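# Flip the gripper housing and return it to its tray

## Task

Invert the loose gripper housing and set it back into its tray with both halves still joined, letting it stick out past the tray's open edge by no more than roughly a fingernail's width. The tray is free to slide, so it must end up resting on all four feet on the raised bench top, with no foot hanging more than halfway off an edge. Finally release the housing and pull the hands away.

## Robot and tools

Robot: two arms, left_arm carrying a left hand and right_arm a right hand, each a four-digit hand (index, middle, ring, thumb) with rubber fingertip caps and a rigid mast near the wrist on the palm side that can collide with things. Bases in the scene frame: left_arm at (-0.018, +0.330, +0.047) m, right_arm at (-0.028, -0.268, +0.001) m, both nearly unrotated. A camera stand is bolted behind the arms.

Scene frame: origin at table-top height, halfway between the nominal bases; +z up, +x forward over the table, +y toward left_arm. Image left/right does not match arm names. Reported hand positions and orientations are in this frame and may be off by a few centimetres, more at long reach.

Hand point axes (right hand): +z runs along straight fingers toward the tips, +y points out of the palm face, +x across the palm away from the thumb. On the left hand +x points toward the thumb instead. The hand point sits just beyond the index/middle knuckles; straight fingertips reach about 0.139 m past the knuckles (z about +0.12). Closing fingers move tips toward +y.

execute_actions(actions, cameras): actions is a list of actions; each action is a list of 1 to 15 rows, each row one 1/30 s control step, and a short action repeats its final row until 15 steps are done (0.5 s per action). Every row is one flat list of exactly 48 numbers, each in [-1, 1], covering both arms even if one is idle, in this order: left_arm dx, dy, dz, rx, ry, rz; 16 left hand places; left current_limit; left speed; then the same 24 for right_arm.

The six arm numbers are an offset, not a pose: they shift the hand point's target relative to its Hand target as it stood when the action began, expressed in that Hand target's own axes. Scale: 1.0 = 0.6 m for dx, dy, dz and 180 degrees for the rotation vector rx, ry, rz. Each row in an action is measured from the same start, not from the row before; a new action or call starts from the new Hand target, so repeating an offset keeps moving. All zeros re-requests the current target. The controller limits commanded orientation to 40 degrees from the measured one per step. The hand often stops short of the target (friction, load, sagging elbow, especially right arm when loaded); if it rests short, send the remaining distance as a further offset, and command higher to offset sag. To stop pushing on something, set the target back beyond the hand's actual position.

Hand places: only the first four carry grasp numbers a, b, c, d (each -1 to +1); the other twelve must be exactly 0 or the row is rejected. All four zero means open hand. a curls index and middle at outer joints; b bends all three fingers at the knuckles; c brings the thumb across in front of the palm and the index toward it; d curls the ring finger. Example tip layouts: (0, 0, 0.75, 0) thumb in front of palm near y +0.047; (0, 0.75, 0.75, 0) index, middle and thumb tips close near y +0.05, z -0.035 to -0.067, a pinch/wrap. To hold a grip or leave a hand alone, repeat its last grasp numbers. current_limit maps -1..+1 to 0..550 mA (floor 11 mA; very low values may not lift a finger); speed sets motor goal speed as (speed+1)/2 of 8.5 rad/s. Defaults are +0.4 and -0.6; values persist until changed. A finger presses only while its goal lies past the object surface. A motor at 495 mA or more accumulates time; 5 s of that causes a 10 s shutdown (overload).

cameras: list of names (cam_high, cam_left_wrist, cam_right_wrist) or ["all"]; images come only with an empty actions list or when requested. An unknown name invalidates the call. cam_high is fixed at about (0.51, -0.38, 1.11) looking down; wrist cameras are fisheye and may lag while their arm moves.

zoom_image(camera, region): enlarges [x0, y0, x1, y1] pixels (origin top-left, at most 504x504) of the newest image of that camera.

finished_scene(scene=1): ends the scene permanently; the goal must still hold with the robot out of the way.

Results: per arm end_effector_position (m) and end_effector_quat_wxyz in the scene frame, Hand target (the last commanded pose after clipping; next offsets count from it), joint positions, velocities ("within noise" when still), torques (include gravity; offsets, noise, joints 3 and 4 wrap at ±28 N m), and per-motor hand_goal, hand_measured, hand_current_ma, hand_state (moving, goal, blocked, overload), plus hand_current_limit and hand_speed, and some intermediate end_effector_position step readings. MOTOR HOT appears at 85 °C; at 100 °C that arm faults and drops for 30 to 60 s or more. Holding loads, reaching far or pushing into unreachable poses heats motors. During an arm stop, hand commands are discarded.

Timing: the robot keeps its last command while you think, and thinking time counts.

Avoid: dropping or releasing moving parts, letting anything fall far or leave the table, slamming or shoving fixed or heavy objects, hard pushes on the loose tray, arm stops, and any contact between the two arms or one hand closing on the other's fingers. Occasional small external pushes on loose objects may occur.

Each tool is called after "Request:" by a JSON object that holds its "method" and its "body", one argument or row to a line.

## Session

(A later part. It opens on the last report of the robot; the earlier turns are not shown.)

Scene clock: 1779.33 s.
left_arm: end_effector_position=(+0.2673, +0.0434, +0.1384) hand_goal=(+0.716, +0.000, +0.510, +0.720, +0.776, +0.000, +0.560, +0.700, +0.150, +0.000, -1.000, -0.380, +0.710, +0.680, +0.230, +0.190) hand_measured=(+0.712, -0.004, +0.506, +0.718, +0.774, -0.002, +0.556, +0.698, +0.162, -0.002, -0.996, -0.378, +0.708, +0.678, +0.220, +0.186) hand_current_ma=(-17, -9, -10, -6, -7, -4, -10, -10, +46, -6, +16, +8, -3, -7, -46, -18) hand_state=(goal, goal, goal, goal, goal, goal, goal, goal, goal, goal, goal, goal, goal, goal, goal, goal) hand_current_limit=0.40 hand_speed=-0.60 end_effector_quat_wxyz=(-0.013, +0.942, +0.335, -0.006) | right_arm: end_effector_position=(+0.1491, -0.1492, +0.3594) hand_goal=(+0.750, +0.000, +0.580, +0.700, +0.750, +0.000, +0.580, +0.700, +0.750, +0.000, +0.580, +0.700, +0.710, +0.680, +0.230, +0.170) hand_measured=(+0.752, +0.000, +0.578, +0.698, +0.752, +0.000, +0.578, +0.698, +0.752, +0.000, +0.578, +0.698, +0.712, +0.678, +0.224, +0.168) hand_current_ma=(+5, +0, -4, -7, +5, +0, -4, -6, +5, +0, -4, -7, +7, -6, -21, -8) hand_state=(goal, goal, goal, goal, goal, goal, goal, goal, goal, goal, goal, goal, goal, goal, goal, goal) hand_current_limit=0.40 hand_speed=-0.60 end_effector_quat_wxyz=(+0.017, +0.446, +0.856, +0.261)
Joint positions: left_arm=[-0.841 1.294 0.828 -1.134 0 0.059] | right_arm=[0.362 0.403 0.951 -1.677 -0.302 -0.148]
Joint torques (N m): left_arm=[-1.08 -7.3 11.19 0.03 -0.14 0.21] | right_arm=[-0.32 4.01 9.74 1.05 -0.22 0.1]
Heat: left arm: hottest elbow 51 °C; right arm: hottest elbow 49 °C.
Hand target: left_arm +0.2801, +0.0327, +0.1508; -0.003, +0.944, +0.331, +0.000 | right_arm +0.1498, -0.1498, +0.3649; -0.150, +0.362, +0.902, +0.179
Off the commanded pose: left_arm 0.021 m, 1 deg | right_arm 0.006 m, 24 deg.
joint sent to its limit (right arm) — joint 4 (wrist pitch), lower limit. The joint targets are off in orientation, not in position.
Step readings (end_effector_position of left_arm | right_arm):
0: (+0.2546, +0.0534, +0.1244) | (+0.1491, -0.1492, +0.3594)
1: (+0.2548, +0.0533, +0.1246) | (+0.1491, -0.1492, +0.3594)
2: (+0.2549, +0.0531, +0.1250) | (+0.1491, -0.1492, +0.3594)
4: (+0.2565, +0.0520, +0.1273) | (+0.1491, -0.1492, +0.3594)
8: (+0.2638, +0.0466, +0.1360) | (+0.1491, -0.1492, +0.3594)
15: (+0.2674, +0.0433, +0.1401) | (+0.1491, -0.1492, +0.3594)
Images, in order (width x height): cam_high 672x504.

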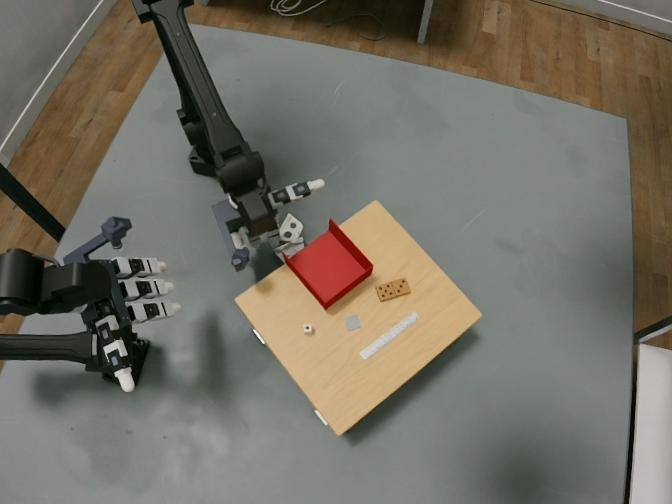

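Request:
{"method": "execute_actions", "body": {
  "actions": [
    [[-0.002,-0.006,0.02,0,0,0,0,0.1,0,1,0,0,0,0,0,0,0,0,0,0,0,0,0.4,-0.6,0,0,0,0,0,0,0,0,0,0,0,0,0,0,0,0,0,0,0,0,0,0,0.4,-0.6]]
  ],
  "cameras": ["cam_high"]
}}

Request:
{"method": "zoom_image", "body": {
  "camera": "cam_high",
  "region": [220, 190, 320, 290]
}}

Scene clock: 1786.17 s.
left_arm: end_effector_position=(+0.2699, +0.0405, +0.1377) hand_goal=(+0.716, +0.000, +0.510, +0.720, +0.776, +0.000, +0.560, +0.700, +0.150, +0.000, -1.000, -0.380, +0.710, +0.680, +0.230, +0.190) hand_measured=(+0.718, -0.004, +0.510, +0.718, +0.774, -0.002, +0.556, +0.698, +0.162, -0.002, -0.996, -0.378, +0.708, +0.678, +0.220, +0.186) hand_current_ma=(+8, -9, +1, -4, -7, -4, -10, -10, +46, -6, +16, +8, -3, -7, -46, -18) hand_state=(goal, goal, goal, goal, goal, goal, goal, goal, goal, goal, goal, goal, goal, goal, goal, goal) hand_current_limit=0.40 hand_speed=-0.60 end_effector_quat_wxyz=(-0.008, +0.942, +0.335, -0.003) | right_arm: end_effector_position=(+0.1491, -0.1492, +0.3594) hand_goal=(+0.750, +0.000, +0.580, +0.700, +0.750, +0.000, +0.580, +0.700, +0.750, +0.000, +0.580, +0.700, +0.710, +0.680, +0.230, +0.170) hand_measured=(+0.752, +0.000, +0.578, +0.698, +0.752, +0.000, +0.578, +0.698, +0.752, +0.000, +0.578, +0.698, +0.712, +0.678, +0.224, +0.168) hand_current_ma=(+5, +0, -4, -7, +5, +0, -4, -6, +5, +0, -4, -7, +7, -6, -21, -8) hand_state=(goal, goal, goal, goal, goal, goal, goal, goal, goal, goal, goal, goal, goal, goal, goal, goal) hand_current_limit=0.40 hand_speed=-0.60 end_effector_quat_wxyz=(+0.017, +0.446, +0.856, +0.261)
Joint positions: left_arm=[-0.841 1.3 0.828 -1.117 0 0.059] | right_arm=[0.362 0.403 0.951 -1.677 -0.302 -0.148]
Joint torques (N m): left_arm=[-0.56 -7.06 8.81 0.84 -0.16 0.21] | right_arm=[-0.26 4.19 9.88 1.03 -0.2 0.11]
Heat: left arm: hottest elbow 51 °C; right arm: hottest elbow 49 °C.
Hand target: left_arm +0.2769, +0.0348, +0.1389; -0.003, +0.944, +0.331, +0.000 | right_arm +0.1498, -0.1498, +0.3649; -0.150, +0.362, +0.902, +0.179
Off the commanded pose: left_arm 0.009 m, 1 deg | right_arm 0.006 m, 24 deg.
joint sent to its limit (right arm) — joint 4 (wrist pitch), lower limit. The joint targets are off in orientation, not in position.
Step readings (end_effector_position of left_arm | right_arm):
0: (+0.2673, +0.0434, +0.1384) | (+0.1491, -0.1492, +0.3594)
1: (+0.2673, +0.0434, +0.1384) | (+0.1491, -0.1492, +0.3594)
2: (+0.2673, +0.0434, +0.1384) | (+0.1491, -0.1492, +0.3594)
4: (+0.2678, +0.0428, +0.1384) | (+0.1491, -0.1492, +0.3594)
8: (+0.2695, +0.0409, +0.1379) | (+0.1491, -0.1492, +0.3594)
15: (+0.2699, +0.0405, +0.1376) | (+0.1491, -0.1492, +0.3594)
Images, in order (width x height): cam_high 672x504.

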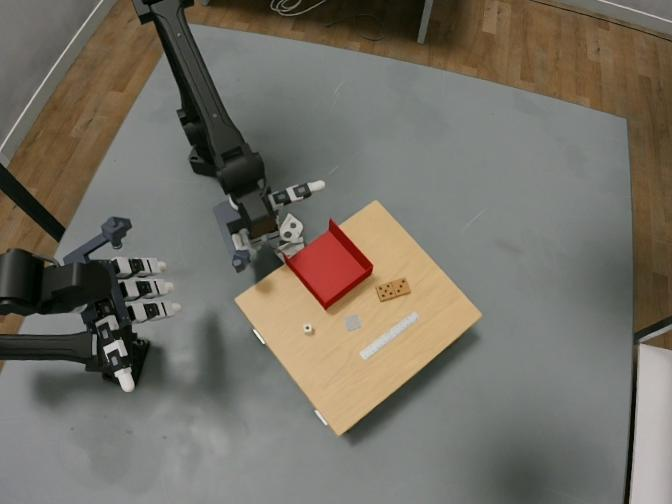

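Scaled by 5.040 from the camera's 672x504 image, which has a finer 960x720 frame.

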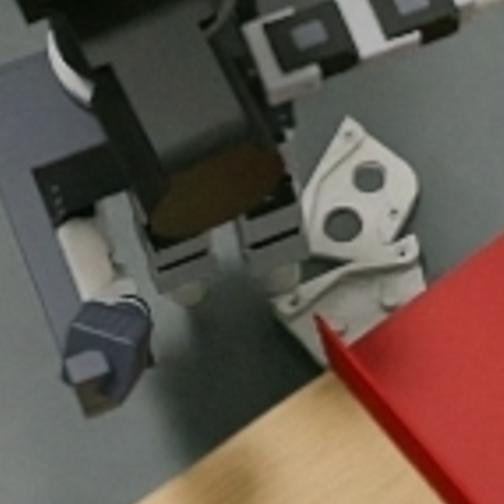

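Request:
{"method": "execute_actions", "body": {
  "actions": [
    [[-0.004,-0.016,0.004,0,0,0,0,0.1,0,1,0,0,0,0,0,0,0,0,0,0,0,0,0.4,-0.6,0,0,0,0,0,0,0,0,0,0,0,0,0,0,0,0,0,0,0,0,0,0,0.4,-0.6]],
    [[0,0,0.022,0,0,0,0,0.1,0,1,0,0,0,0,0,0,0,0,0,0,0,0,0.4,-0.6,0,0,0,0,0,0,0,0,0,0,0,0,0,0,0,0,0,0,0,0,0,0,0.4,-0.6]]
  ],
  "cameras": ["cam_high"]
}}

Request:
{"method": "zoom_image", "body": {
  "camera": "cam_high",
  "region": [220, 190, 320, 290]
}}

Scene clock: 1792.83 s.
left_arm: end_effector_position=(+0.2680, +0.0426, +0.1270) hand_goal=(+0.716, +0.000, +0.510, +0.720, +0.776, +0.000, +0.560, +0.700, +0.150, +0.000, -1.000, -0.380, +0.710, +0.680, +0.230, +0.190) hand_measured=(+0.718, -0.004, +0.512, +0.720, +0.774, -0.002, +0.556, +0.698, +0.162, -0.002, -0.996, -0.378, +0.708, +0.678, +0.220, +0.186) hand_current_ma=(+5, -9, +5, -2, -7, -4, -10, -10, +46, -6, +16, +8, -3, -7, -46, -18) hand_state=(goal, goal, goal, goal, goal, goal, goal, goal, goal, goal, goal, goal, goal, goal, goal, goal) hand_current_limit=0.40 hand_speed=-0.60 end_effector_quat_wxyz=(-0.002, +0.942, +0.335, -0.001) | right_arm: end_effector_position=(+0.1491, -0.1492, +0.3594) hand_goal=(+0.750, +0.000, +0.580, +0.700, +0.750, +0.000, +0.580, +0.700, +0.750, +0.000, +0.580, +0.700, +0.710, +0.680, +0.230, +0.170) hand_measured=(+0.752, +0.000, +0.578, +0.698, +0.752, +0.000, +0.578, +0.698, +0.752, +0.000, +0.578, +0.698, +0.712, +0.678, +0.224, +0.168) hand_current_ma=(+5, +0, -4, -7, +5, +0, -4, -6, +5, +0, -4, -7, +7, -6, -21, -8) hand_state=(goal, goal, goal, goal, goal, goal, goal, goal, goal, goal, goal, goal, goal, goal, goal, goal) hand_current_limit=0.40 hand_speed=-0.60 end_effector_quat_wxyz=(+0.017, +0.446, +0.856, +0.261)
Joint positions: left_arm=[-0.841 1.3 0.793 -1.068 0 0.059] | right_arm=[0.362 0.403 0.951 -1.677 -0.302 -0.148]
Joint torques (N m): left_arm=[-1.08 -6.71 7.65 0.62 -0.15 0.14] | right_arm=[-0.21 4.25 9.88 1.05 -0.2 0.11]
Heat: left arm: hottest elbow 51 °C; right arm: hottest elbow 49 °C.
Hand target: left_arm +0.2691, +0.0408, +0.1235; -0.003, +0.944, +0.331, +0.000 | right_arm +0.1498, -0.1498, +0.3649; -0.150, +0.362, +0.902, +0.179
Off the commanded pose: left_arm 0.004 m, 1 deg | right_arm 0.006 m, 24 deg.
joint sent to its limit (right arm) — joint 4 (wrist pitch), lower limit. The joint targets are off in orientation, not in position.
Step readings (end_effector_position of left_arm | right_arm):
0: (+0.2699, +0.0405, +0.1377) | (+0.1491, -0.1492, +0.3594)
1: (+0.2699, +0.0405, +0.1377) | (+0.1491, -0.1492, +0.3594)
2: (+0.2699, +0.0405, +0.1377) | (+0.1491, -0.1492, +0.3594)
4: (+0.2700, +0.0404, +0.1375) | (+0.1491, -0.1492, +0.3594)
8: (+0.2687, +0.0418, +0.1348) | (+0.1491, -0.1492, +0.3594)
15: (+0.2672, +0.0435, +0.1326) | (+0.1491, -0.1492, +0.3594)
16: (+0.2673, +0.0433, +0.1327) | (+0.1491, -0.1492, +0.3594)
17: (+0.2676, +0.0430, +0.1324) | (+0.1491, -0.1492, +0.3594)
19: (+0.2684, +0.0422, +0.1311) | (+0.1491, -0.1492, +0.3594)
23: (+0.2677, +0.0429, +0.1277) | (+0.1491, -0.1492, +0.3594)
30: (+0.2679, +0.0427, +0.1269) | (+0.1491, -0.1492, +0.3594)
Images, in order (width x height): cam_high 672x504.

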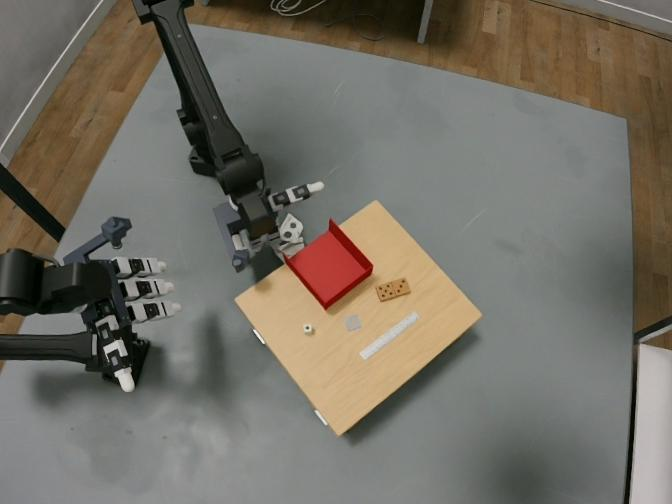

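Scaled by 5.040 from the camera's 672x504 image, which has a finer 960x720 frame.

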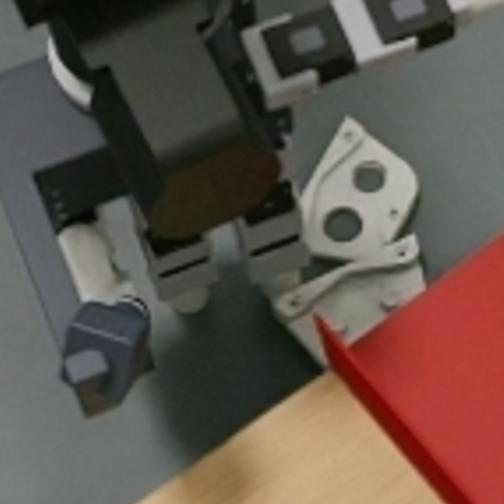

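Request:
{"method": "execute_actions", "body": {
  "actions": [
    [[0,0.017,-0.006,0,0,0,0,0.1,0,1,0,0,0,0,0,0,0,0,0,0,0,0,0.4,-0.6,0,0,0,0,0,0,0,0,0,0,0,0,0,0,0,0,0,0,0,0,0,0,0.4,-0.6],[0,0.034,-0.012,0,0,0,0,0.1,0,1,0,0,0,0,0,0,0,0,0,0,0,0,0.4,-0.6,0,0,0,0,0,0,0,0,0,0,0,0,0,0,0,0,0,0,0,0,0,0,0.4,-0.6]],
    [[0,0.017,-0.003,0,0,0,0,0.1,0,1,0,0,0,0,0,0,0,0,0,0,0,0,0.4,-0.6,0,0,0,0,0,0,0,0,0,0,0,0,0,0,0,0,0,0,0,0,0,0,0.4,-0.6],[0,0.03,-0.006,0,0,0,0,0.1,0,1,0,0,0,0,0,0,0,0,0,0,0,0,0.4,-0.6,0,0,0,0,0,0,0,0,0,0,0,0,0,0,0,0,0,0,0,0,0,0,0.4,-0.6]]
  ],
  "cameras": ["cam_high", "cam_left_wrist"]
}}

Request:
{"method": "zoom_image", "body": {
  "camera": "cam_high",
  "region": [220, 190, 320, 290]
}}

Request:
{"method": "zoom_image", "body": {
  "camera": "cam_left_wrist",
  "region": [200, 180, 340, 300]
}}

Scene clock: 1800.53 s.
left_arm: end_effector_position=(+0.2805, +0.0290, +0.1242) hand_goal=(+0.716, +0.000, +0.510, +0.720, +0.776, +0.000, +0.560, +0.700, +0.150, +0.000, -1.000, -0.380, +0.710, +0.680, +0.230, +0.190) hand_measured=(+0.768, -0.012, +0.542, +0.738, +0.774, -0.002, +0.556, +0.698, +0.162, -0.002, -0.996, -0.378, +0.708, +0.678, +0.220, +0.186) hand_current_ma=(+233, -37, +133, +69, -7, -4, -10, -10, +46, -6, +16, +8, -3, -7, -46, -18) hand_state=(blocked, goal, blocked, goal, goal, goal, goal, goal, goal, goal, goal, goal, goal, goal, goal, goal) hand_current_limit=0.40 hand_speed=-0.60 end_effector_quat_wxyz=(-0.017, +0.942, +0.335, -0.007) | right_arm: end_effector_position=(+0.1491, -0.1492, +0.3594) hand_goal=(+0.750, +0.000, +0.580, +0.700, +0.750, +0.000, +0.580, +0.700, +0.750, +0.000, +0.580, +0.700, +0.710, +0.680, +0.230, +0.170) hand_measured=(+0.752, +0.000, +0.578, +0.698, +0.752, +0.000, +0.578, +0.698, +0.752, +0.000, +0.578, +0.698, +0.712, +0.678, +0.224, +0.168) hand_current_ma=(+5, +0, -4, -7, +5, +0, -4, -6, +5, +0, -4, -7, +7, -6, -21, -8) hand_state=(goal, goal, goal, goal, goal, goal, goal, goal, goal, goal, goal, goal, goal, goal, goal, goal) hand_current_limit=0.40 hand_speed=-0.60 end_effector_quat_wxyz=(+0.017, +0.446, +0.856, +0.261)
Joint positions: left_arm=[-0.841 1.371 0.859 -1.095 0 0.059] | right_arm=[0.362 0.403 0.951 -1.677 -0.302 -0.148]
Joint torques (N m): left_arm=[-1.26 -7.18 11.08 0.53 -0.13 0.02] | right_arm=[-0.32 4.19 9.85 0.95 -0.23 0.13]
Heat: left arm: hottest elbow 51 °C; right arm: hottest elbow 49 °C.
Hand target: left_arm +0.2931, +0.0108, +0.1341; -0.003, +0.944, +0.331, +0.000 | right_arm +0.1498, -0.1498, +0.3649; -0.150, +0.362, +0.902, +0.179
Off the commanded pose: left_arm 0.024 m, 2 deg | right_arm 0.006 m, 24 deg.
joint sent to its limit (right arm) — joint 4 (wrist pitch), lower limit. The joint targets are off in orientation, not in position.
Step readings (end_effector_position of left_arm | right_arm):
0: (+0.2680, +0.0426, +0.1270) | (+0.1491, -0.1492, +0.3594)
1: (+0.2680, +0.0426, +0.1270) | (+0.1491, -0.1492, +0.3594)
2: (+0.2680, +0.0426, +0.1267) | (+0.1491, -0.1492, +0.3594)
4: (+0.2681, +0.0426, +0.1252) | (+0.1491, -0.1492, +0.3594)
8: (+0.2712, +0.0392, +0.1255) | (+0.1491, -0.1492, +0.3594)
15: (+0.2728, +0.0374, +0.1254) | (+0.1491, -0.1492, +0.3594)
16: (+0.2728, +0.0374, +0.1254) | (+0.1491, -0.1492, +0.3594)
17: (+0.2730, +0.0372, +0.1255) | (+0.1491, -0.1492, +0.3594)
19: (+0.2744, +0.0357, +0.1251) | (+0.1491, -0.1492, +0.3594)
23: (+0.2792, +0.0304, +0.1244) | (+0.1491, -0.1492, +0.3594)
30: (+0.2804, +0.0291, +0.1240) | (+0.1491, -0.1492, +0.3594)
camera_calibration:
cam_left_wrist: T_world_to_cam=[[-0.996436, 0.0357907, 0.0763777, 0.231534], [0.0819334, 0.625806, 0.775663, -0.189526], [-0.0200361, 0.779157, -0.626509, 0.183385], [0, 0, 0, 1]] pos_world=[0.249912, -0.0325664, 0.244217]
Images, in order (width x height): cam_high 672x504, cam_left_wrist 616x616.

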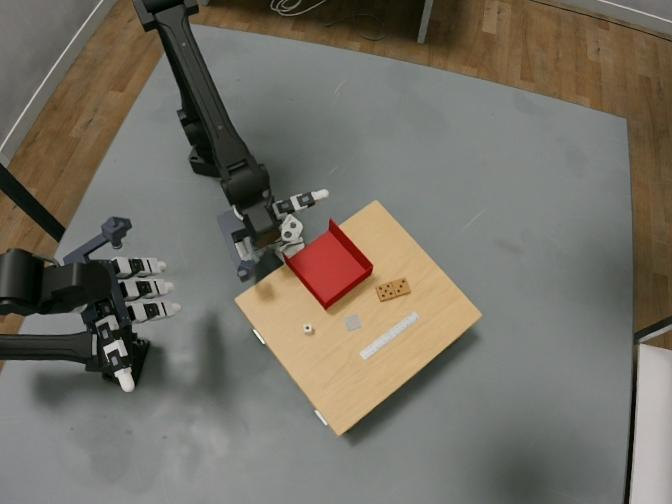

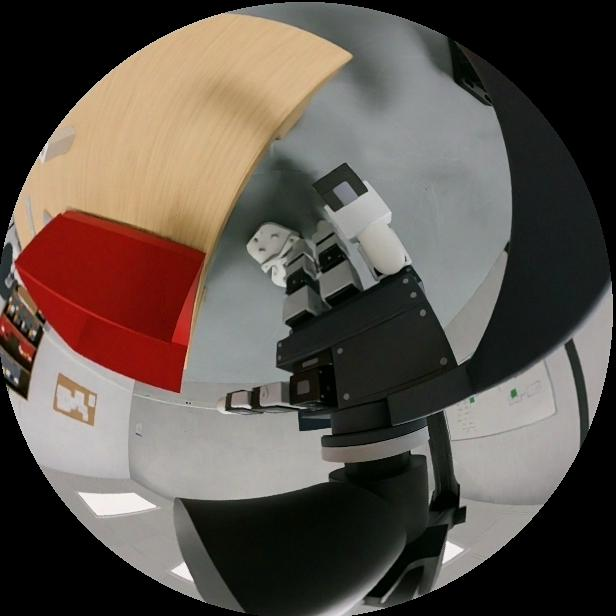

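Scaled by 5.040 from the camera's 672x504 image, which has a finer 960x720 frame.

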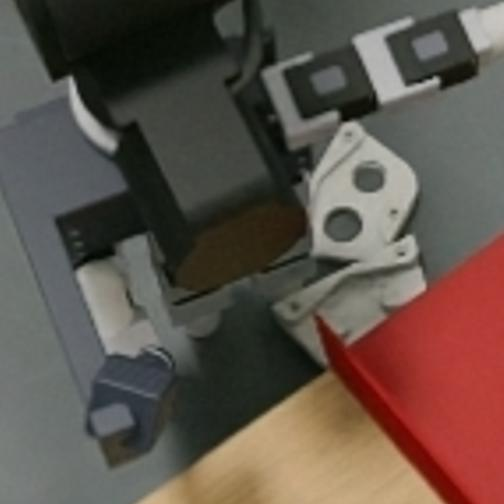

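Scaled by 3.600 from the camera's 616x616 image, which has a finer 880x880 frame.

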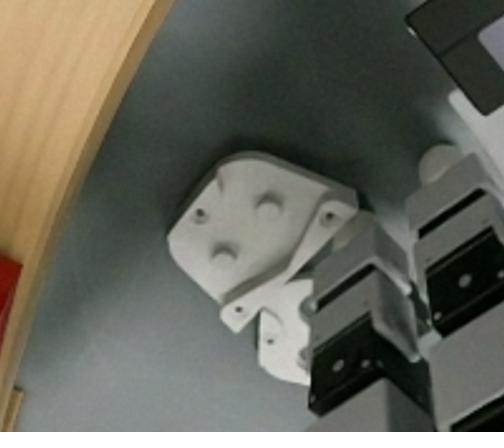

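Request:
{"method": "execute_actions", "body": {
  "actions": [
    [[0,0,-0.02,0,0,0,0,0.1,0,1,0,0,0,0,0,0,0,0,0,0,0,0,0.4,-0.6,0,0,0,0,0,0,0,0,0,0,0,0,0,0,0,0,0,0,0,0,0,0,0.4,-0.6]]
  ],
  "cameras": ["cam_high"]
}}

Request:
{"method": "zoom_image", "body": {
  "camera": "cam_high",
  "region": [220, 190, 320, 290]
}}

Scene clock: 1809.87 s.
left_arm: end_effector_position=(+0.2836, +0.0257, +0.1314) hand_goal=(+0.716, +0.000, +0.510, +0.720, +0.776, +0.000, +0.560, +0.700, +0.150, +0.000, -1.000, -0.380, +0.710, +0.680, +0.230, +0.190) hand_measured=(+0.718, -0.004, +0.512, +0.722, +0.774, -0.002, +0.556, +0.698, +0.162, -0.002, -0.996, -0.378, +0.708, +0.678, +0.220, +0.186) hand_current_ma=(+5, -9, +9, +10, -7, -4, -10, -10, +46, -6, +16, +8, -3, -7, -46, -18) hand_state=(goal, goal, goal, goal, goal, goal, goal, goal, goal, goal, goal, goal, goal, goal, goal, goal) hand_current_limit=0.40 hand_speed=-0.60 end_effector_quat_wxyz=(-0.016, +0.942, +0.335, -0.006) | right_arm: end_effector_position=(+0.1491, -0.1492, +0.3594) hand_goal=(+0.750, +0.000, +0.580, +0.700, +0.750, +0.000, +0.580, +0.700, +0.750, +0.000, +0.580, +0.700, +0.710, +0.680, +0.230, +0.170) hand_measured=(+0.752, +0.000, +0.578, +0.698, +0.752, +0.000, +0.578, +0.698, +0.752, +0.000, +0.578, +0.698, +0.712, +0.678, +0.224, +0.168) hand_current_ma=(+5, +0, -4, -7, +5, +0, -4, -6, +5, +0, -4, -7, +7, -6, -21, -8) hand_state=(goal, goal, goal, goal, goal, goal, goal, goal, goal, goal, goal, goal, goal, goal, goal, goal) hand_current_limit=0.40 hand_speed=-0.60 end_effector_quat_wxyz=(+0.017, +0.446, +0.856, +0.261)
Joint positions: left_arm=[-0.841 1.371 0.88 -1.113 0 0.059] | right_arm=[0.362 0.403 0.951 -1.677 -0.302 -0.148]
Joint torques (N m): left_arm=[-2.2 -8.64 11.21 -0.05 -0.12 0.02] | right_arm=[-0.21 3.9 9.84 0.99 -0.24 0.12]
Heat: left arm: hottest elbow 52 °C; right arm: hottest elbow 49 °C.
Hand target: left_arm +0.2931, +0.0108, +0.1461; -0.003, +0.944, +0.331, +0.000 | right_arm +0.1498, -0.1498, +0.3649; -0.150, +0.362, +0.902, +0.179
Off the commanded pose: left_arm 0.023 m, 2 deg | right_arm 0.006 m, 24 deg.
joint sent to its limit (right arm) — joint 4 (wrist pitch), lower limit. The joint targets are off in orientation, not in position.
Step readings (end_effector_position of left_arm | right_arm):
0: (+0.2805, +0.0290, +0.1242) | (+0.1491, -0.1492, +0.3594)
1: (+0.2804, +0.0292, +0.1241) | (+0.1491, -0.1492, +0.3594)
2: (+0.2803, +0.0292, +0.1244) | (+0.1491, -0.1492, +0.3594)
4: (+0.2806, +0.0289, +0.1254) | (+0.1491, -0.1492, +0.3594)
8: (+0.2828, +0.0265, +0.1296) | (+0.1491, -0.1492, +0.3594)
15: (+0.2837, +0.0255, +0.1315) | (+0.1491, -0.1492, +0.3594)
Images, in order (width x height): cam_high 672x504.

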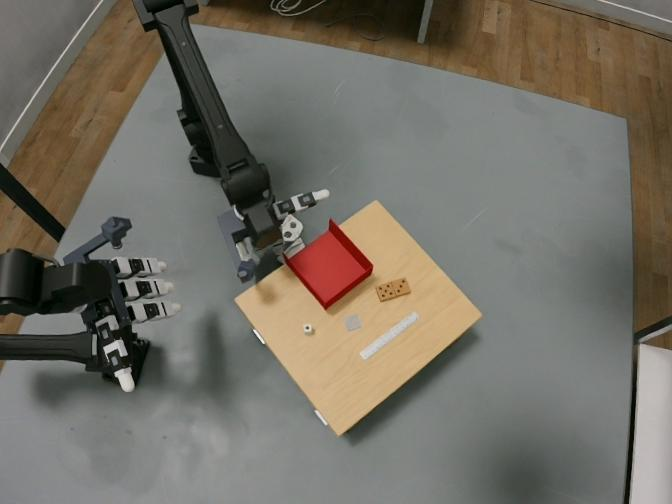

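Scaled by 5.040 from the camera's 672x504 image, which has a finer 960x720 frame.

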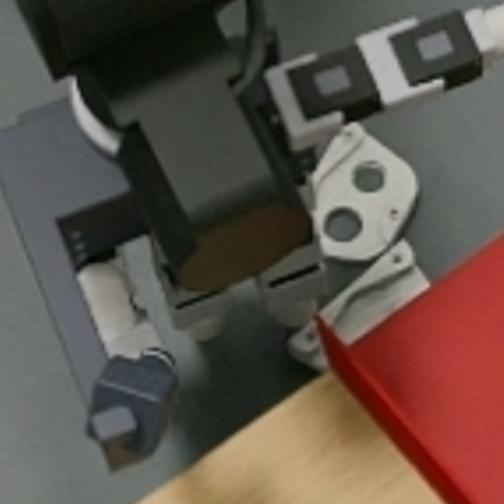

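Request:
{"method": "execute_actions", "body": {
  "actions": [
    [[0,0,-0.05,0,0,0,0,0.1,0,1,0,0,0,0,0,0,0,0,0,0,0,0,0.4,-0.6,0,0,0,0,0,0,0,0,0,0,0,0,0,0,0,0,0,0,0,0,0,0,0.4,-0.6]],
    [[-0.03,-0.04,-0.08,0,0,0,0,0.1,0,1,0,0,0,0,0,0,0,0,0,0,0,0,0.4,-0.6,0,0,0,0,0,0,0,0,0,0,0,0,0,0,0,0,0,0,0,0,0,0,0.4,-0.6]],
    [[-0.05,-0.06,-0.08,0,0,0,0,0.1,0,1,0,0,0,0,0,0,0,0,0,0,0,0,0.4,-0.6,0,0,0,0,0,0,0,0,0,0,0,0,0,0,0,0,0,0,0,0,0,0,0.4,-0.6]]
  ],
  "cameras": ["cam_high", "cam_left_wrist"]
}}

Request:
{"method": "zoom_image", "body": {
  "camera": "cam_high",
  "region": [240, 190, 330, 280]
}}

Request:
{"method": "zoom_image", "body": {
  "camera": "cam_left_wrist",
  "region": [180, 120, 320, 260]
}}

Scene clock: 1836.13 s.
left_arm: end_effector_position=(+0.2127, +0.0373, +0.2542) hand_goal=(+0.716, +0.000, +0.510, +0.720, +0.776, +0.000, +0.560, +0.700, +0.150, +0.000, -1.000, -0.380, +0.710, +0.680, +0.230, +0.190) hand_measured=(+0.714, -0.002, +0.512, +0.722, +0.774, -0.002, +0.556, +0.698, +0.162, -0.002, -0.996, -0.378, +0.708, +0.678, +0.220, +0.186) hand_current_ma=(-4, -5, +6, +9, -9, -3, -10, -10, +44, -6, +16, +8, -3, -7, -46, -18) hand_state=(goal, goal, goal, goal, goal, goal, goal, goal, goal, goal, goal, goal, goal, goal, goal, goal) hand_current_limit=0.40 hand_speed=-0.60 end_effector_quat_wxyz=(-0.017, +0.945, +0.326, -0.006) | right_arm: end_effector_position=(+0.1491, -0.1492, +0.3594) hand_goal=(+0.750, +0.000, +0.580, +0.700, +0.750, +0.000, +0.580, +0.700, +0.750, +0.000, +0.580, +0.700, +0.710, +0.680, +0.230, +0.170) hand_measured=(+0.752, +0.000, +0.578, +0.698, +0.752, +0.000, +0.578, +0.698, +0.752, +0.000, +0.578, +0.698, +0.712, +0.678, +0.224, +0.168) hand_current_ma=(+5, +0, -4, -7, +5, +0, -4, -6, +5, +0, -4, -7, +7, -6, -21, -8) hand_state=(goal, goal, goal, goal, goal, goal, goal, goal, goal, goal, goal, goal, goal, goal, goal, goal) hand_current_limit=0.40 hand_speed=-0.60 end_effector_quat_wxyz=(+0.017, +0.446, +0.856, +0.261)
Joint positions: left_arm=[-0.988 1.119 1.007 -1.494 0.003 -0.07] | right_arm=[0.362 0.403 0.951 -1.677 -0.302 -0.148]
Joint torques (N m): left_arm=[-1.03 -6.36 12.21 -0.16 -0.2 -0.16] | right_arm=[-0.15 3.96 9.81 1.07 -0.2 0.12]
Heat: left arm: hottest elbow 51 °C; right arm: hottest elbow 49 °C.
Hand target: left_arm +0.2185, +0.0271, +0.2722; -0.003, +0.944, +0.331, +0.000 | right_arm +0.1498, -0.1498, +0.3649; -0.150, +0.362, +0.902, +0.179
Off the commanded pose: left_arm 0.022 m, 2 deg | right_arm 0.006 m, 24 deg.
joint sent to its limit (right arm) — joint 4 (wrist pitch), lower limit. The joint targets are off in orientation, not in position.
Step readings (end_effector_position of left_arm | right_arm):
0: (+0.2836, +0.0257, +0.1314) | (+0.1491, -0.1492, +0.3594)
1: (+0.2836, +0.0257, +0.1316) | (+0.1491, -0.1492, +0.3594)
2: (+0.2830, +0.0263, +0.1321) | (+0.1491, -0.1492, +0.3594)
4: (+0.2816, +0.0279, +0.1347) | (+0.1491, -0.1492, +0.3594)
8: (+0.2830, +0.0263, +0.1450) | (+0.1491, -0.1492, +0.3594)
15: (+0.2848, +0.0244, +0.1542) | (+0.1491, -0.1492, +0.3594)
16: (+0.2842, +0.0248, +0.1540) | (+0.1491, -0.1492, +0.3594)
17: (+0.2817, +0.0256, +0.1547) | (+0.1491, -0.1492, +0.3594)
19: (+0.2736, +0.0295, +0.1596) | (+0.1491, -0.1492, +0.3594)
23: (+0.2588, +0.0321, +0.1830) | (+0.1491, -0.1492, +0.3594)
30: (+0.2574, +0.0269, +0.2082) | (+0.1491, -0.1492, +0.3594)
31: (+0.2568, +0.0276, +0.2079) | (+0.1491, -0.1492, +0.3594)
32: (+0.2535, +0.0287, +0.2077) | (+0.1491, -0.1492, +0.3594)
34: (+0.2429, +0.0337, +0.2102) | (+0.1491, -0.1492, +0.3594)
38: (+0.2188, +0.0370, +0.2296) | (+0.1491, -0.1492, +0.3594)
45: (+0.2127, +0.0352, +0.2546) | (+0.1491, -0.1492, +0.3594)
camera_calibration:
cam_left_wrist: T_world_to_cam=[[-0.995754, 0.0536162, 0.074825, 0.153416], [0.0919121, 0.623819, 0.776146, -0.292193], [-0.00506331, 0.779728, -0.626098, 0.253811], [0, 0, 0, 1]] pos_world=[0.180906, -0.0238534, 0.374215]
Images, in order (width x height): cam_high 672x504, cam_left_wrist 616x616.

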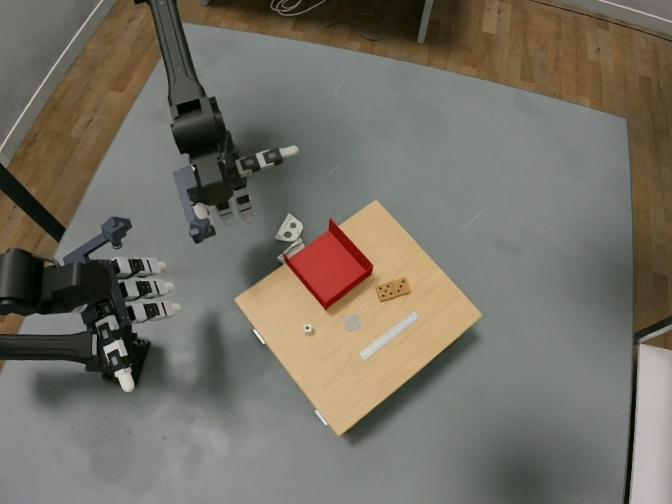

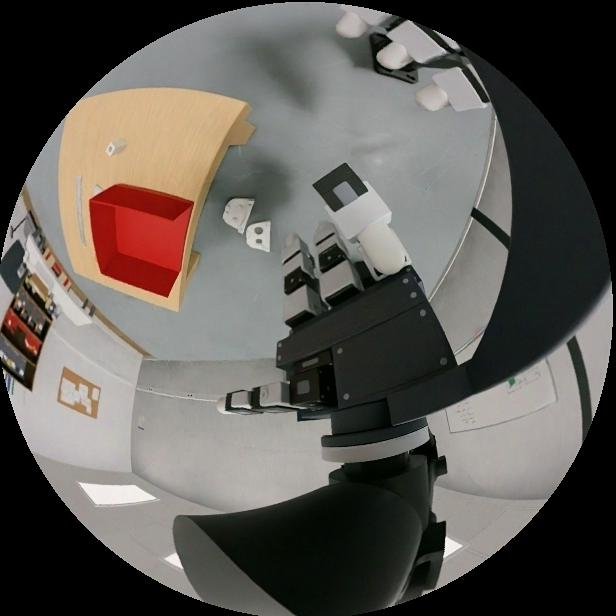

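Scaled by 5.600 from the camera's 672x504 image, which has a finer 960x720 frame.

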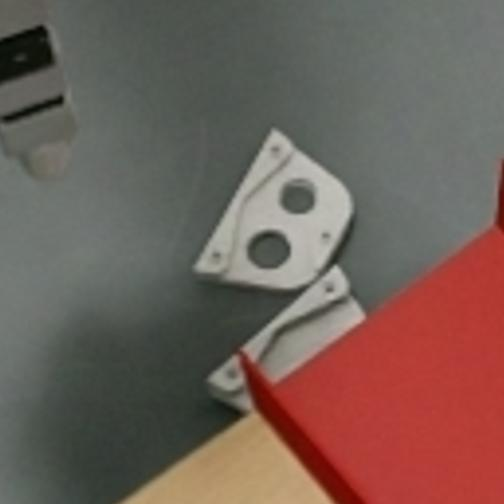

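Scaled by 3.600 from the camera's 616x616 image, which has a finer 880x880 frame.

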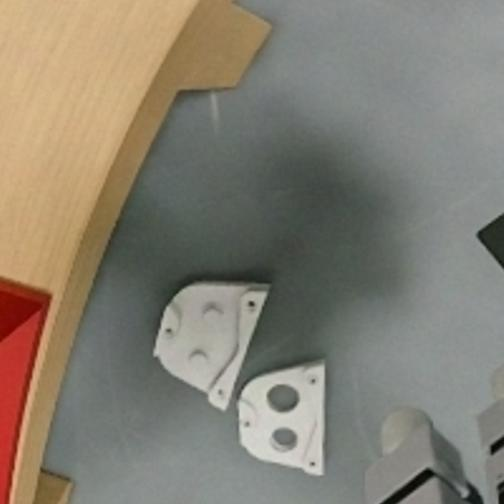

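Request:
{"method": "execute_actions", "body": {
  "actions": [
    [[0.027,0.01,0,0,0,0.05,0,0.1,0,1,0,0,0,0,0,0,0,0,0,0,0,0,0.4,-0.6,0,0,0,0,0,0,0,0,0,0,0,0,0,0,0,0,0,0,0,0,0,0,0.4,-0.6],[0.054,0.019,0,0,0,0.1,0,0.1,0,1,0,0,0,0,0,0,0,0,0,0,0,0,0.4,-0.6,0,0,0,0,0,0,0,0,0,0,0,0,0,0,0,0,0,0,0,0,0,0,0.4,-0.6]],
    [[0,0,0.06,0,0,0.103,0,0.1,0,1,0,0,0,0,0,0,0,0,0,0,0,0,0.4,-0.6,0,0,0,0,0,0,0,0,0,0,0,0,0,0,0,0,0,0,0,0,0,0,0.4,-0.6]],
    [[0,0,0.08,0,0,0,0,0.1,0,1,0,0,0,0,0,0,0,0,0,0,0,0,0.4,-0.6,0,0,0,0,0,0,0,0,0,0,0,0,0,0,0,0,0,0,0,0,0,0,0.4,-0.6]]
  ],
  "cameras": ["cam_high", "cam_left_wrist"]
}}

Request:
{"method": "zoom_image", "body": {
  "camera": "cam_high",
  "region": [230, 180, 330, 280]
}}

Request:
{"method": "zoom_image", "body": {
  "camera": "cam_left_wrist",
  "region": [200, 160, 320, 280]
}}

Scene clock: 1882.90 s.
left_arm: end_effector_position=(+0.2465, +0.0411, +0.1863) hand_goal=(+0.716, +0.000, +0.510, +0.720, +0.776, +0.000, +0.560, +0.700, +0.150, +0.000, -1.000, -0.380, +0.710, +0.680, +0.230, +0.190) hand_measured=(+0.714, -0.002, +0.512, +0.722, +0.774, -0.002, +0.556, +0.698, +0.162, -0.002, -0.996, -0.378, +0.710, +0.678, +0.220, +0.186) hand_current_ma=(-4, -5, +6, +9, -9, -3, -10, -10, +44, -6, +16, +8, -1, -7, -44, -17) hand_state=(goal, goal, goal, goal, goal, goal, goal, goal, goal, goal, goal, goal, goal, goal, goal, goal) hand_current_limit=0.40 hand_speed=-0.60 end_effector_quat_wxyz=(-0.008, +1.000, +0.023, -0.004) | right_arm: end_effector_position=(+0.1491, -0.1492, +0.3594) hand_goal=(+0.750, +0.000, +0.580, +0.700, +0.750, +0.000, +0.580, +0.700, +0.750, +0.000, +0.580, +0.700, +0.710, +0.680, +0.230, +0.170) hand_measured=(+0.752, +0.000, +0.578, +0.698, +0.752, +0.000, +0.578, +0.698, +0.752, +0.000, +0.578, +0.698, +0.712, +0.678, +0.224, +0.168) hand_current_ma=(+5, +0, -4, -7, +5, +0, -4, -6, +5, +0, -4, -7, +7, -6, -21, -8) hand_state=(goal, goal, goal, goal, goal, goal, goal, goal, goal, goal, goal, goal, goal, goal, goal, goal) hand_current_limit=0.40 hand_speed=-0.60 end_effector_quat_wxyz=(+0.017, +0.446, +0.856, +0.261)
Joint positions: left_arm=[-0.723 1.221 0.899 -1.266 -0.006 0.813] | right_arm=[0.362 0.403 0.951 -1.677 -0.302 -0.148]
Joint torques (N m): left_arm=[-0.97 -6.95 8.79 0.59 0.11 0.21] | right_arm=[-0.56 3.9 9.8 0.99 -0.21 0.11]
Heat: left arm: hottest elbow 60 °C; right arm: hottest elbow 49 °C.
Hand target: left_arm +0.2506, +0.0388, +0.1882; -0.003, +1.000, +0.018, -0.001 | right_arm +0.1498, -0.1498, +0.3649; -0.150, +0.362, +0.902, +0.179
Off the commanded pose: left_arm 0.005 m, 1 deg | right_arm 0.006 m, 24 deg.
joint sent to its limit (right arm) — joint 4 (wrist pitch), lower limit. The joint targets are off in orientation, not in position.
Step readings (end_effector_position of left_arm | right_arm):
0: (+0.2128, +0.0374, +0.2542) | (+0.1491, -0.1492, +0.3594)
1: (+0.2128, +0.0373, +0.2542) | (+0.1491, -0.1492, +0.3594)
2: (+0.2133, +0.0374, +0.2543) | (+0.1491, -0.1492, +0.3594)
4: (+0.2191, +0.0402, +0.2546) | (+0.1491, -0.1492, +0.3594)
8: (+0.2390, +0.0553, +0.2545) | (+0.1491, -0.1492, +0.3594)
15: (+0.2421, +0.0552, +0.2532) | (+0.1491, -0.1492, +0.3594)
16: (+0.2412, +0.0538, +0.2529) | (+0.1491, -0.1492, +0.3594)
17: (+0.2417, +0.0529, +0.2525) | (+0.1491, -0.1492, +0.3594)
19: (+0.2445, +0.0488, +0.2517) | (+0.1491, -0.1492, +0.3594)
23: (+0.2537, +0.0459, +0.2466) | (+0.1491, -0.1492, +0.3594)
30: (+0.2511, +0.0428, +0.2384) | (+0.1491, -0.1492, +0.3594)
31: (+0.2504, +0.0423, +0.2377) | (+0.1491, -0.1492, +0.3594)
32: (+0.2506, +0.0413, +0.2359) | (+0.1491, -0.1492, +0.3594)
34: (+0.2515, +0.0395, +0.2273) | (+0.1491, -0.1492, +0.3594)
38: (+0.2458, +0.0432, +0.1993) | (+0.1491, -0.1492, +0.3594)
45: (+0.2461, +0.0418, +0.1860) | (+0.1491, -0.1492, +0.3594)
camera_calibration:
cam_left_wrist: T_world_to_cam=[[-0.779807, 0.622343, 0.0677524, 0.116595], [0.441976, 0.47067, 0.763628, -0.322616], [0.443349, 0.625427, -0.642092, 0.107246], [0, 0, 0, 1]] pos_world=[0.185963, 0.0122091, 0.307321]
Images, in order (width x height): cam_high 672x504, cam_left_wrist 616x616.

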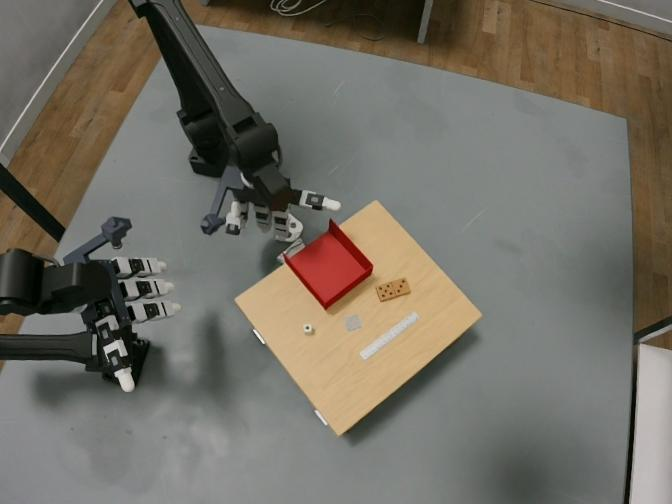

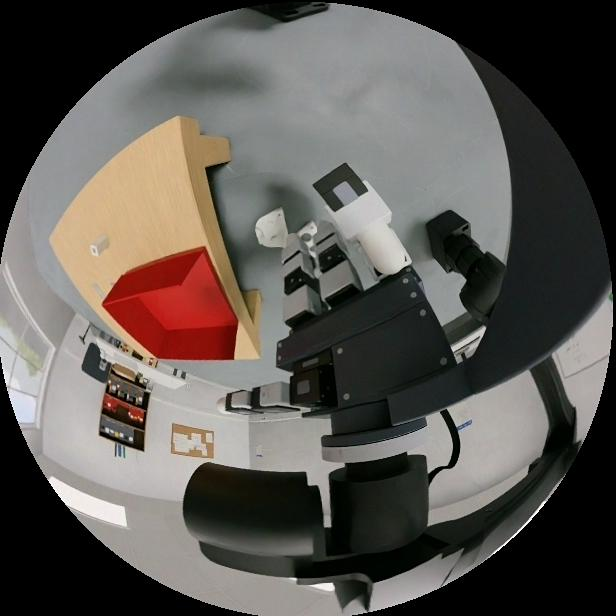

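Scaled by 5.040 from the camera's 672x504 image, which has a finer 960x720 frame.

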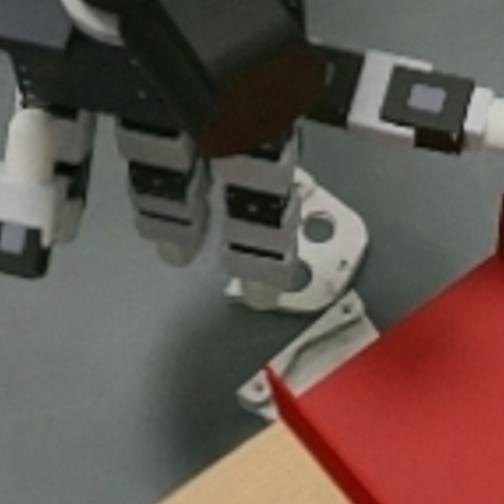

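Scaled by 4.200 from the camera's 616x616 image, which has a finer 880x880 frame.

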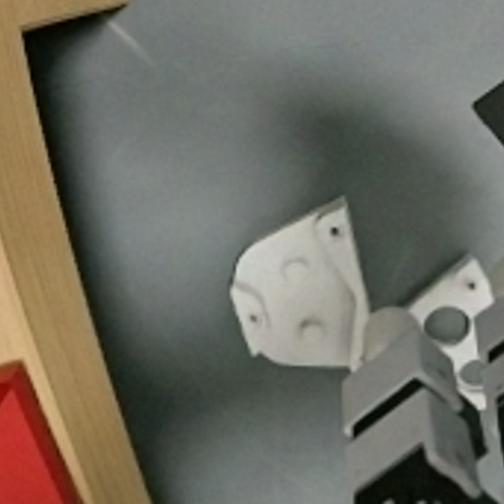

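Request:
{"method": "execute_actions", "body": {
  "actions": [
    [[-0.006,-0.018,0.03,0,0,0,0,0.1,0,1,0,0,0,0,0,0,0,0,0,0,0,0,0.4,-0.6,0,0,0,0,0,0,0,0,0,0,0,0,0,0,0,0,0,0,0,0,0,0,0.4,-0.6]],
    [[0,0,0.05,0,0,0,0,0.1,0,1,0,0,0,0,0,0,0,0,0,0,0,0,0.4,-0.6,0,0,0,0,0,0,0,0,0,0,0,0,0,0,0,0,0,0,0,0,0,0,0.4,-0.6]]
  ],
  "cameras": ["cam_high", "cam_left_wrist"]
}}

Request:
{"method": "zoom_image", "body": {
  "camera": "cam_high",
  "region": [230, 180, 330, 280]
}}

Request:
{"method": "zoom_image", "body": {
  "camera": "cam_left_wrist",
  "region": [200, 160, 320, 280]
}}

Scene clock: 1894.77 s.
left_arm: end_effector_position=(+0.2435, +0.0505, +0.1420) hand_goal=(+0.716, +0.000, +0.510, +0.720, +0.776, +0.000, +0.560, +0.700, +0.150, +0.000, -1.000, -0.380, +0.710, +0.680, +0.230, +0.190) hand_measured=(+0.714, -0.002, +0.512, +0.722, +0.774, -0.002, +0.556, +0.698, +0.162, -0.002, -0.996, -0.378, +0.710, +0.678, +0.220, +0.186) hand_current_ma=(-4, -5, +6, +9, -9, -3, -10, -10, +44, -6, +16, +8, -1, -7, -44, -17) hand_state=(goal, goal, goal, goal, goal, goal, goal, goal, goal, goal, goal, goal, goal, goal, goal, goal) hand_current_limit=0.40 hand_speed=-0.60 end_effector_quat_wxyz=(-0.005, +1.000, +0.023, -0.001) | right_arm: end_effector_position=(+0.1491, -0.1492, +0.3594) hand_goal=(+0.750, +0.000, +0.580, +0.700, +0.750, +0.000, +0.580, +0.700, +0.750, +0.000, +0.580, +0.700, +0.710, +0.680, +0.230, +0.170) hand_measured=(+0.752, +0.000, +0.578, +0.698, +0.752, +0.000, +0.578, +0.698, +0.752, +0.000, +0.578, +0.698, +0.712, +0.678, +0.224, +0.168) hand_current_ma=(+5, +0, -4, -7, +5, +0, -4, -6, +5, +0, -4, -7, +7, -6, -21, -8) hand_state=(goal, goal, goal, goal, goal, goal, goal, goal, goal, goal, goal, goal, goal, goal, goal, goal) hand_current_limit=0.40 hand_speed=-0.60 end_effector_quat_wxyz=(+0.017, +0.446, +0.856, +0.261)
Joint positions: left_arm=[-0.706 1.243 0.79 -1.125 -0.005 0.832] | right_arm=[0.362 0.403 0.951 -1.677 -0.302 -0.148]
Joint torques (N m): left_arm=[0.03 -7.06 7.99 0.55 0.11 0.21] | right_arm=[-0.15 4.19 9.74 0.98 -0.24 0.12]
Heat: left arm: hottest elbow 57 °C; right arm: hottest elbow 50 °C.
Hand target: left_arm +0.2465, +0.0497, +0.1402; -0.003, +1.000, +0.018, -0.001 | right_arm +0.1498, -0.1498, +0.3649; -0.150, +0.362, +0.902, +0.179
Off the commanded pose: left_arm 0.004 m, 1 deg | right_arm 0.006 m, 24 deg.
joint sent to its limit (right arm) — joint 4 (wrist pitch), lower limit. The joint targets are off in orientation, not in position.
Step readings (end_effector_position of left_arm | right_arm):
0: (+0.2464, +0.0411, +0.1863) | (+0.1491, -0.1492, +0.3594)
1: (+0.2467, +0.0411, +0.1864) | (+0.1491, -0.1492, +0.3594)
2: (+0.2471, +0.0412, +0.1855) | (+0.1491, -0.1492, +0.3594)
4: (+0.2477, +0.0420, +0.1817) | (+0.1491, -0.1492, +0.3594)
8: (+0.2442, +0.0492, +0.1699) | (+0.1491, -0.1492, +0.3594)
15: (+0.2434, +0.0509, +0.1665) | (+0.1491, -0.1492, +0.3594)
16: (+0.2436, +0.0507, +0.1665) | (+0.1491, -0.1492, +0.3594)
17: (+0.2443, +0.0501, +0.1657) | (+0.1491, -0.1492, +0.3594)
19: (+0.2457, +0.0488, +0.1617) | (+0.1491, -0.1492, +0.3594)
23: (+0.2432, +0.0509, +0.1490) | (+0.1491, -0.1492, +0.3594)
30: (+0.2431, +0.0509, +0.1418) | (+0.1491, -0.1492, +0.3594)
camera_calibration:
cam_left_wrist: T_world_to_cam=[[-0.779527, 0.623606, 0.0587568, 0.112532], [0.437541, 0.475002, 0.763499, -0.291055], [0.448213, 0.620877, -0.64313, 0.0734019], [0, 0, 0, 1]] pos_world=[0.182171, 0.0225025, 0.262815]
Images, in order (width x height): cam_high 672x504, cam_left_wrist 616x616.

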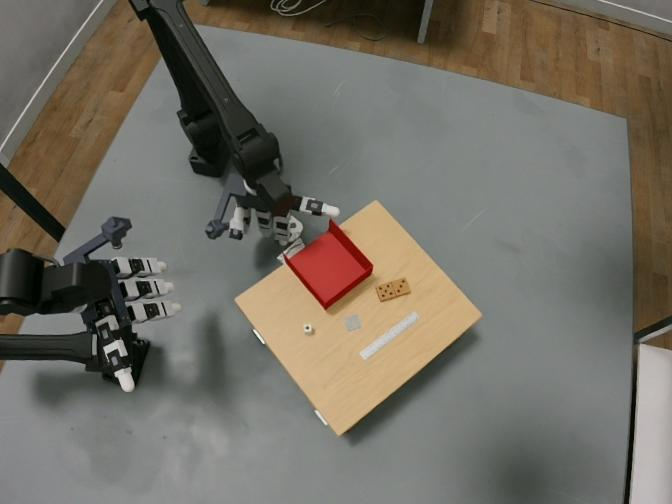

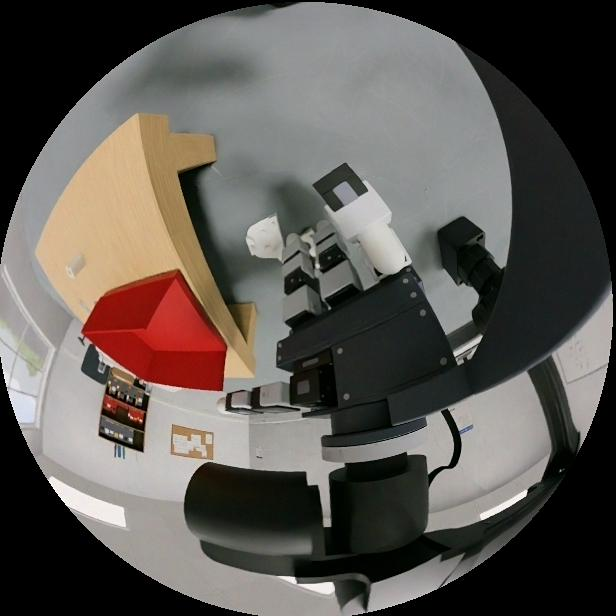

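Scaled by 5.040 from the camera's 672x504 image, which has a finer 960x720 frame.

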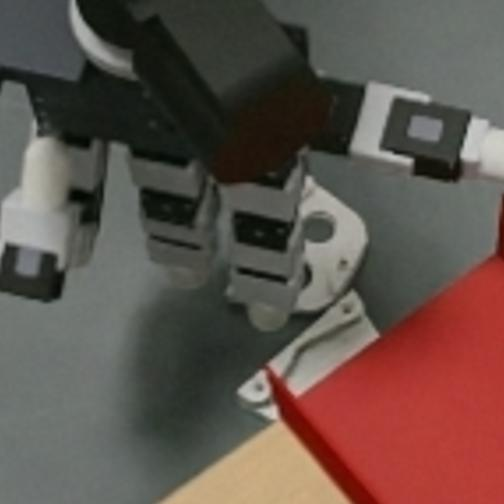

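Scaled by 4.200 from the camera's 616x616 image, which has a finer 880x880 frame.

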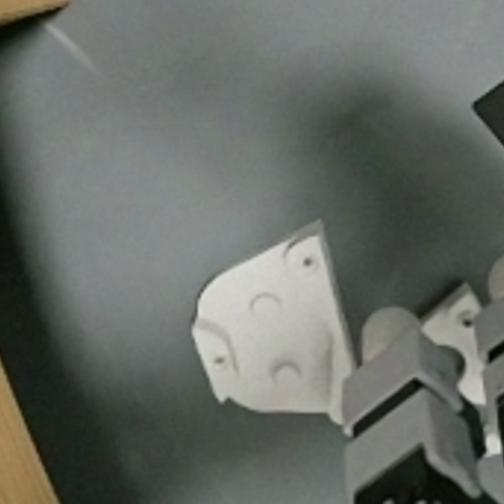

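Request:
{"method": "execute_actions", "body": {
  "actions": [
    [[0,0,0.016,0,0,0,0,0.1,0,1,0,0,0,0,0,0,0,0,0,0,0,0,0.4,-0.6,0,0,0,0,0,0,0,0,0,0,0,0,0,0,0,0,0,0,0,0,0,0,0.4,-0.6]],
    [[0,-0.02,-0.002,0,0,0,0,0.1,0,1,0,0,0,0,0,0,0,0,0,0,0,0,0.4,-0.6,0,0,0,0,0,0,0,0,0,0,0,0,0,0,0,0,0,0,0,0,0,0,0.4,-0.6],[0,-0.035,-0.004,0,0,0,0,0.1,0,1,0,0,0,0,0,0,0,0,0,0,0,0,0.4,-0.6,0,0,0,0,0,0,0,0,0,0,0,0,0,0,0,0,0,0,0,0,0,0,0.4,-0.6]],
    [[0,-0.02,0,0,0,0,0,0.1,0,1,0,0,0,0,0,0,0,0,0,0,0,0,0.4,-0.6,0,0,0,0,0,0,0,0,0,0,0,0,0,0,0,0,0,0,0,0,0,0,0.4,-0.6],[0,-0.035,0,0,0,0,0,0.1,0,1,0,0,0,0,0,0,0,0,0,0,0,0,0.4,-0.6,0,0,0,0,0,0,0,0,0,0,0,0,0,0,0,0,0,0,0,0,0,0,0.4,-0.6]]
  ],
  "cameras": ["cam_high"]
}}

Request:
{"method": "zoom_image", "body": {
  "camera": "cam_high",
  "region": [230, 160, 350, 280]
}}

Scene clock: 1906.63 s.
left_arm: end_effector_position=(+0.2462, +0.0894, +0.1303) hand_goal=(+0.716, +0.000, +0.510, +0.720, +0.776, +0.000, +0.560, +0.700, +0.150, +0.000, -1.000, -0.380, +0.710, +0.680, +0.230, +0.190) hand_measured=(+0.710, +0.000, +0.506, +0.718, +0.774, -0.002, +0.556, +0.698, +0.162, -0.002, -0.996, -0.378, +0.710, +0.678, +0.220, +0.186) hand_current_ma=(-19, -2, -11, -8, -9, -3, -10, -10, +43, -6, +16, +8, -2, -7, -44, -17) hand_state=(goal, goal, goal, goal, goal, goal, goal, goal, goal, goal, goal, goal, goal, goal, goal, goal) hand_current_limit=0.40 hand_speed=-0.60 end_effector_quat_wxyz=(-0.004, +1.000, +0.023, -0.002) | right_arm: end_effector_position=(+0.1491, -0.1492, +0.3594) hand_goal=(+0.750, +0.000, +0.580, +0.700, +0.750, +0.000, +0.580, +0.700, +0.750, +0.000, +0.580, +0.700, +0.710, +0.680, +0.230, +0.170) hand_measured=(+0.752, +0.000, +0.578, +0.698, +0.752, +0.000, +0.578, +0.698, +0.752, +0.000, +0.578, +0.698, +0.712, +0.678, +0.224, +0.168) hand_current_ma=(+5, +0, -4, -7, +5, +0, -4, -6, +5, +0, -4, -7, +7, -6, -21, -8) hand_state=(goal, goal, goal, goal, goal, goal, goal, goal, goal, goal, goal, goal, goal, goal, goal, goal) hand_current_limit=0.40 hand_speed=-0.60 end_effector_quat_wxyz=(+0.017, +0.446, +0.856, +0.261)
Joint positions: left_arm=[-0.594 1.199 0.72 -1.099 -0.003 0.942] | right_arm=[0.362 0.403 0.951 -1.677 -0.302 -0.148]
Joint torques (N m): left_arm=[-0.79 -7.36 7.66 -0.05 0.07 0.21] | right_arm=[-0.21 4.07 9.77 1.01 -0.22 0.11]
Heat: left arm: hottest elbow 53 °C; right arm: hottest elbow 50 °C.
Hand target: left_arm +0.2449, +0.0918, +0.1333; -0.003, +1.000, +0.018, -0.001 | right_arm +0.1498, -0.1498, +0.3649; -0.150, +0.362, +0.902, +0.179
Off the commanded pose: left_arm 0.004 m, 1 deg | right_arm 0.006 m, 24 deg.
joint sent to its limit (right arm) — joint 4 (wrist pitch), lower limit. The joint targets are off in orientation, not in position.
Step readings (end_effector_position of left_arm | right_arm):
0: (+0.2435, +0.0505, +0.1420) | (+0.1491, -0.1492, +0.3594)
1: (+0.2436, +0.0505, +0.1420) | (+0.1491, -0.1492, +0.3594)
2: (+0.2439, +0.0502, +0.1420) | (+0.1491, -0.1492, +0.3594)
4: (+0.2449, +0.0494, +0.1412) | (+0.1491, -0.1492, +0.3594)
8: (+0.2448, +0.0494, +0.1372) | (+0.1491, -0.1492, +0.3594)
15: (+0.2442, +0.0499, +0.1341) | (+0.1491, -0.1492, +0.3594)
16: (+0.2444, +0.0500, +0.1342) | (+0.1491, -0.1492, +0.3594)
17: (+0.2441, +0.0505, +0.1337) | (+0.1491, -0.1492, +0.3594)
19: (+0.2447, +0.0543, +0.1319) | (+0.1491, -0.1492, +0.3594)
23: (+0.2466, +0.0648, +0.1297) | (+0.1491, -0.1492, +0.3594)
30: (+0.2468, +0.0688, +0.1300) | (+0.1491, -0.1492, +0.3594)
31: (+0.2466, +0.0689, +0.1300) | (+0.1491, -0.1492, +0.3594)
32: (+0.2466, +0.0698, +0.1298) | (+0.1491, -0.1492, +0.3594)
34: (+0.2465, +0.0735, +0.1299) | (+0.1491, -0.1492, +0.3594)
38: (+0.2470, +0.0850, +0.1303) | (+0.1491, -0.1492, +0.3594)
45: (+0.2468, +0.0896, +0.1303) | (+0.1491, -0.1492, +0.3594)
Images, in order (width x height): cam_high 672x504.

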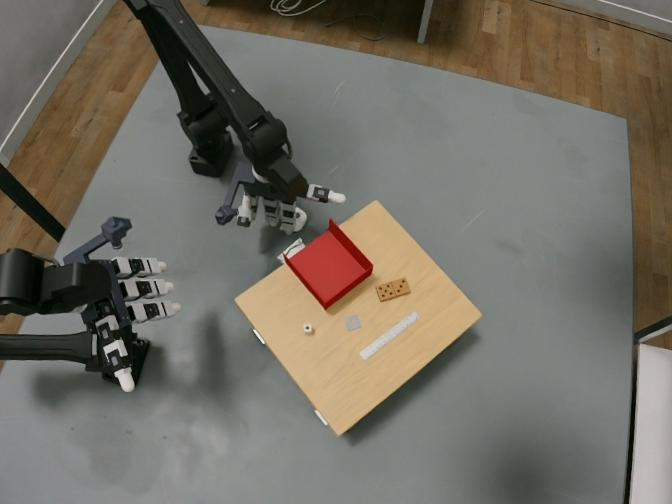

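Scaled by 4.200 from the camera's 672x504 image, which has a finer 960x720 frame.

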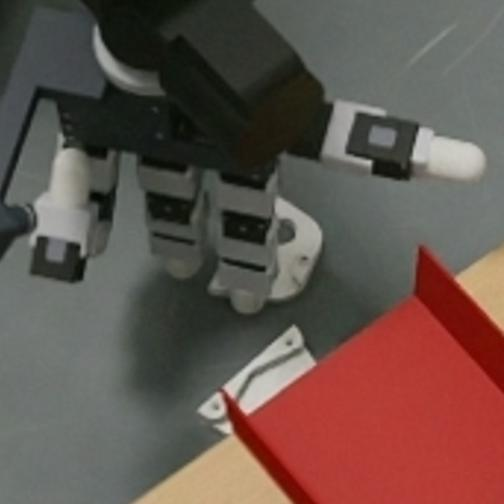

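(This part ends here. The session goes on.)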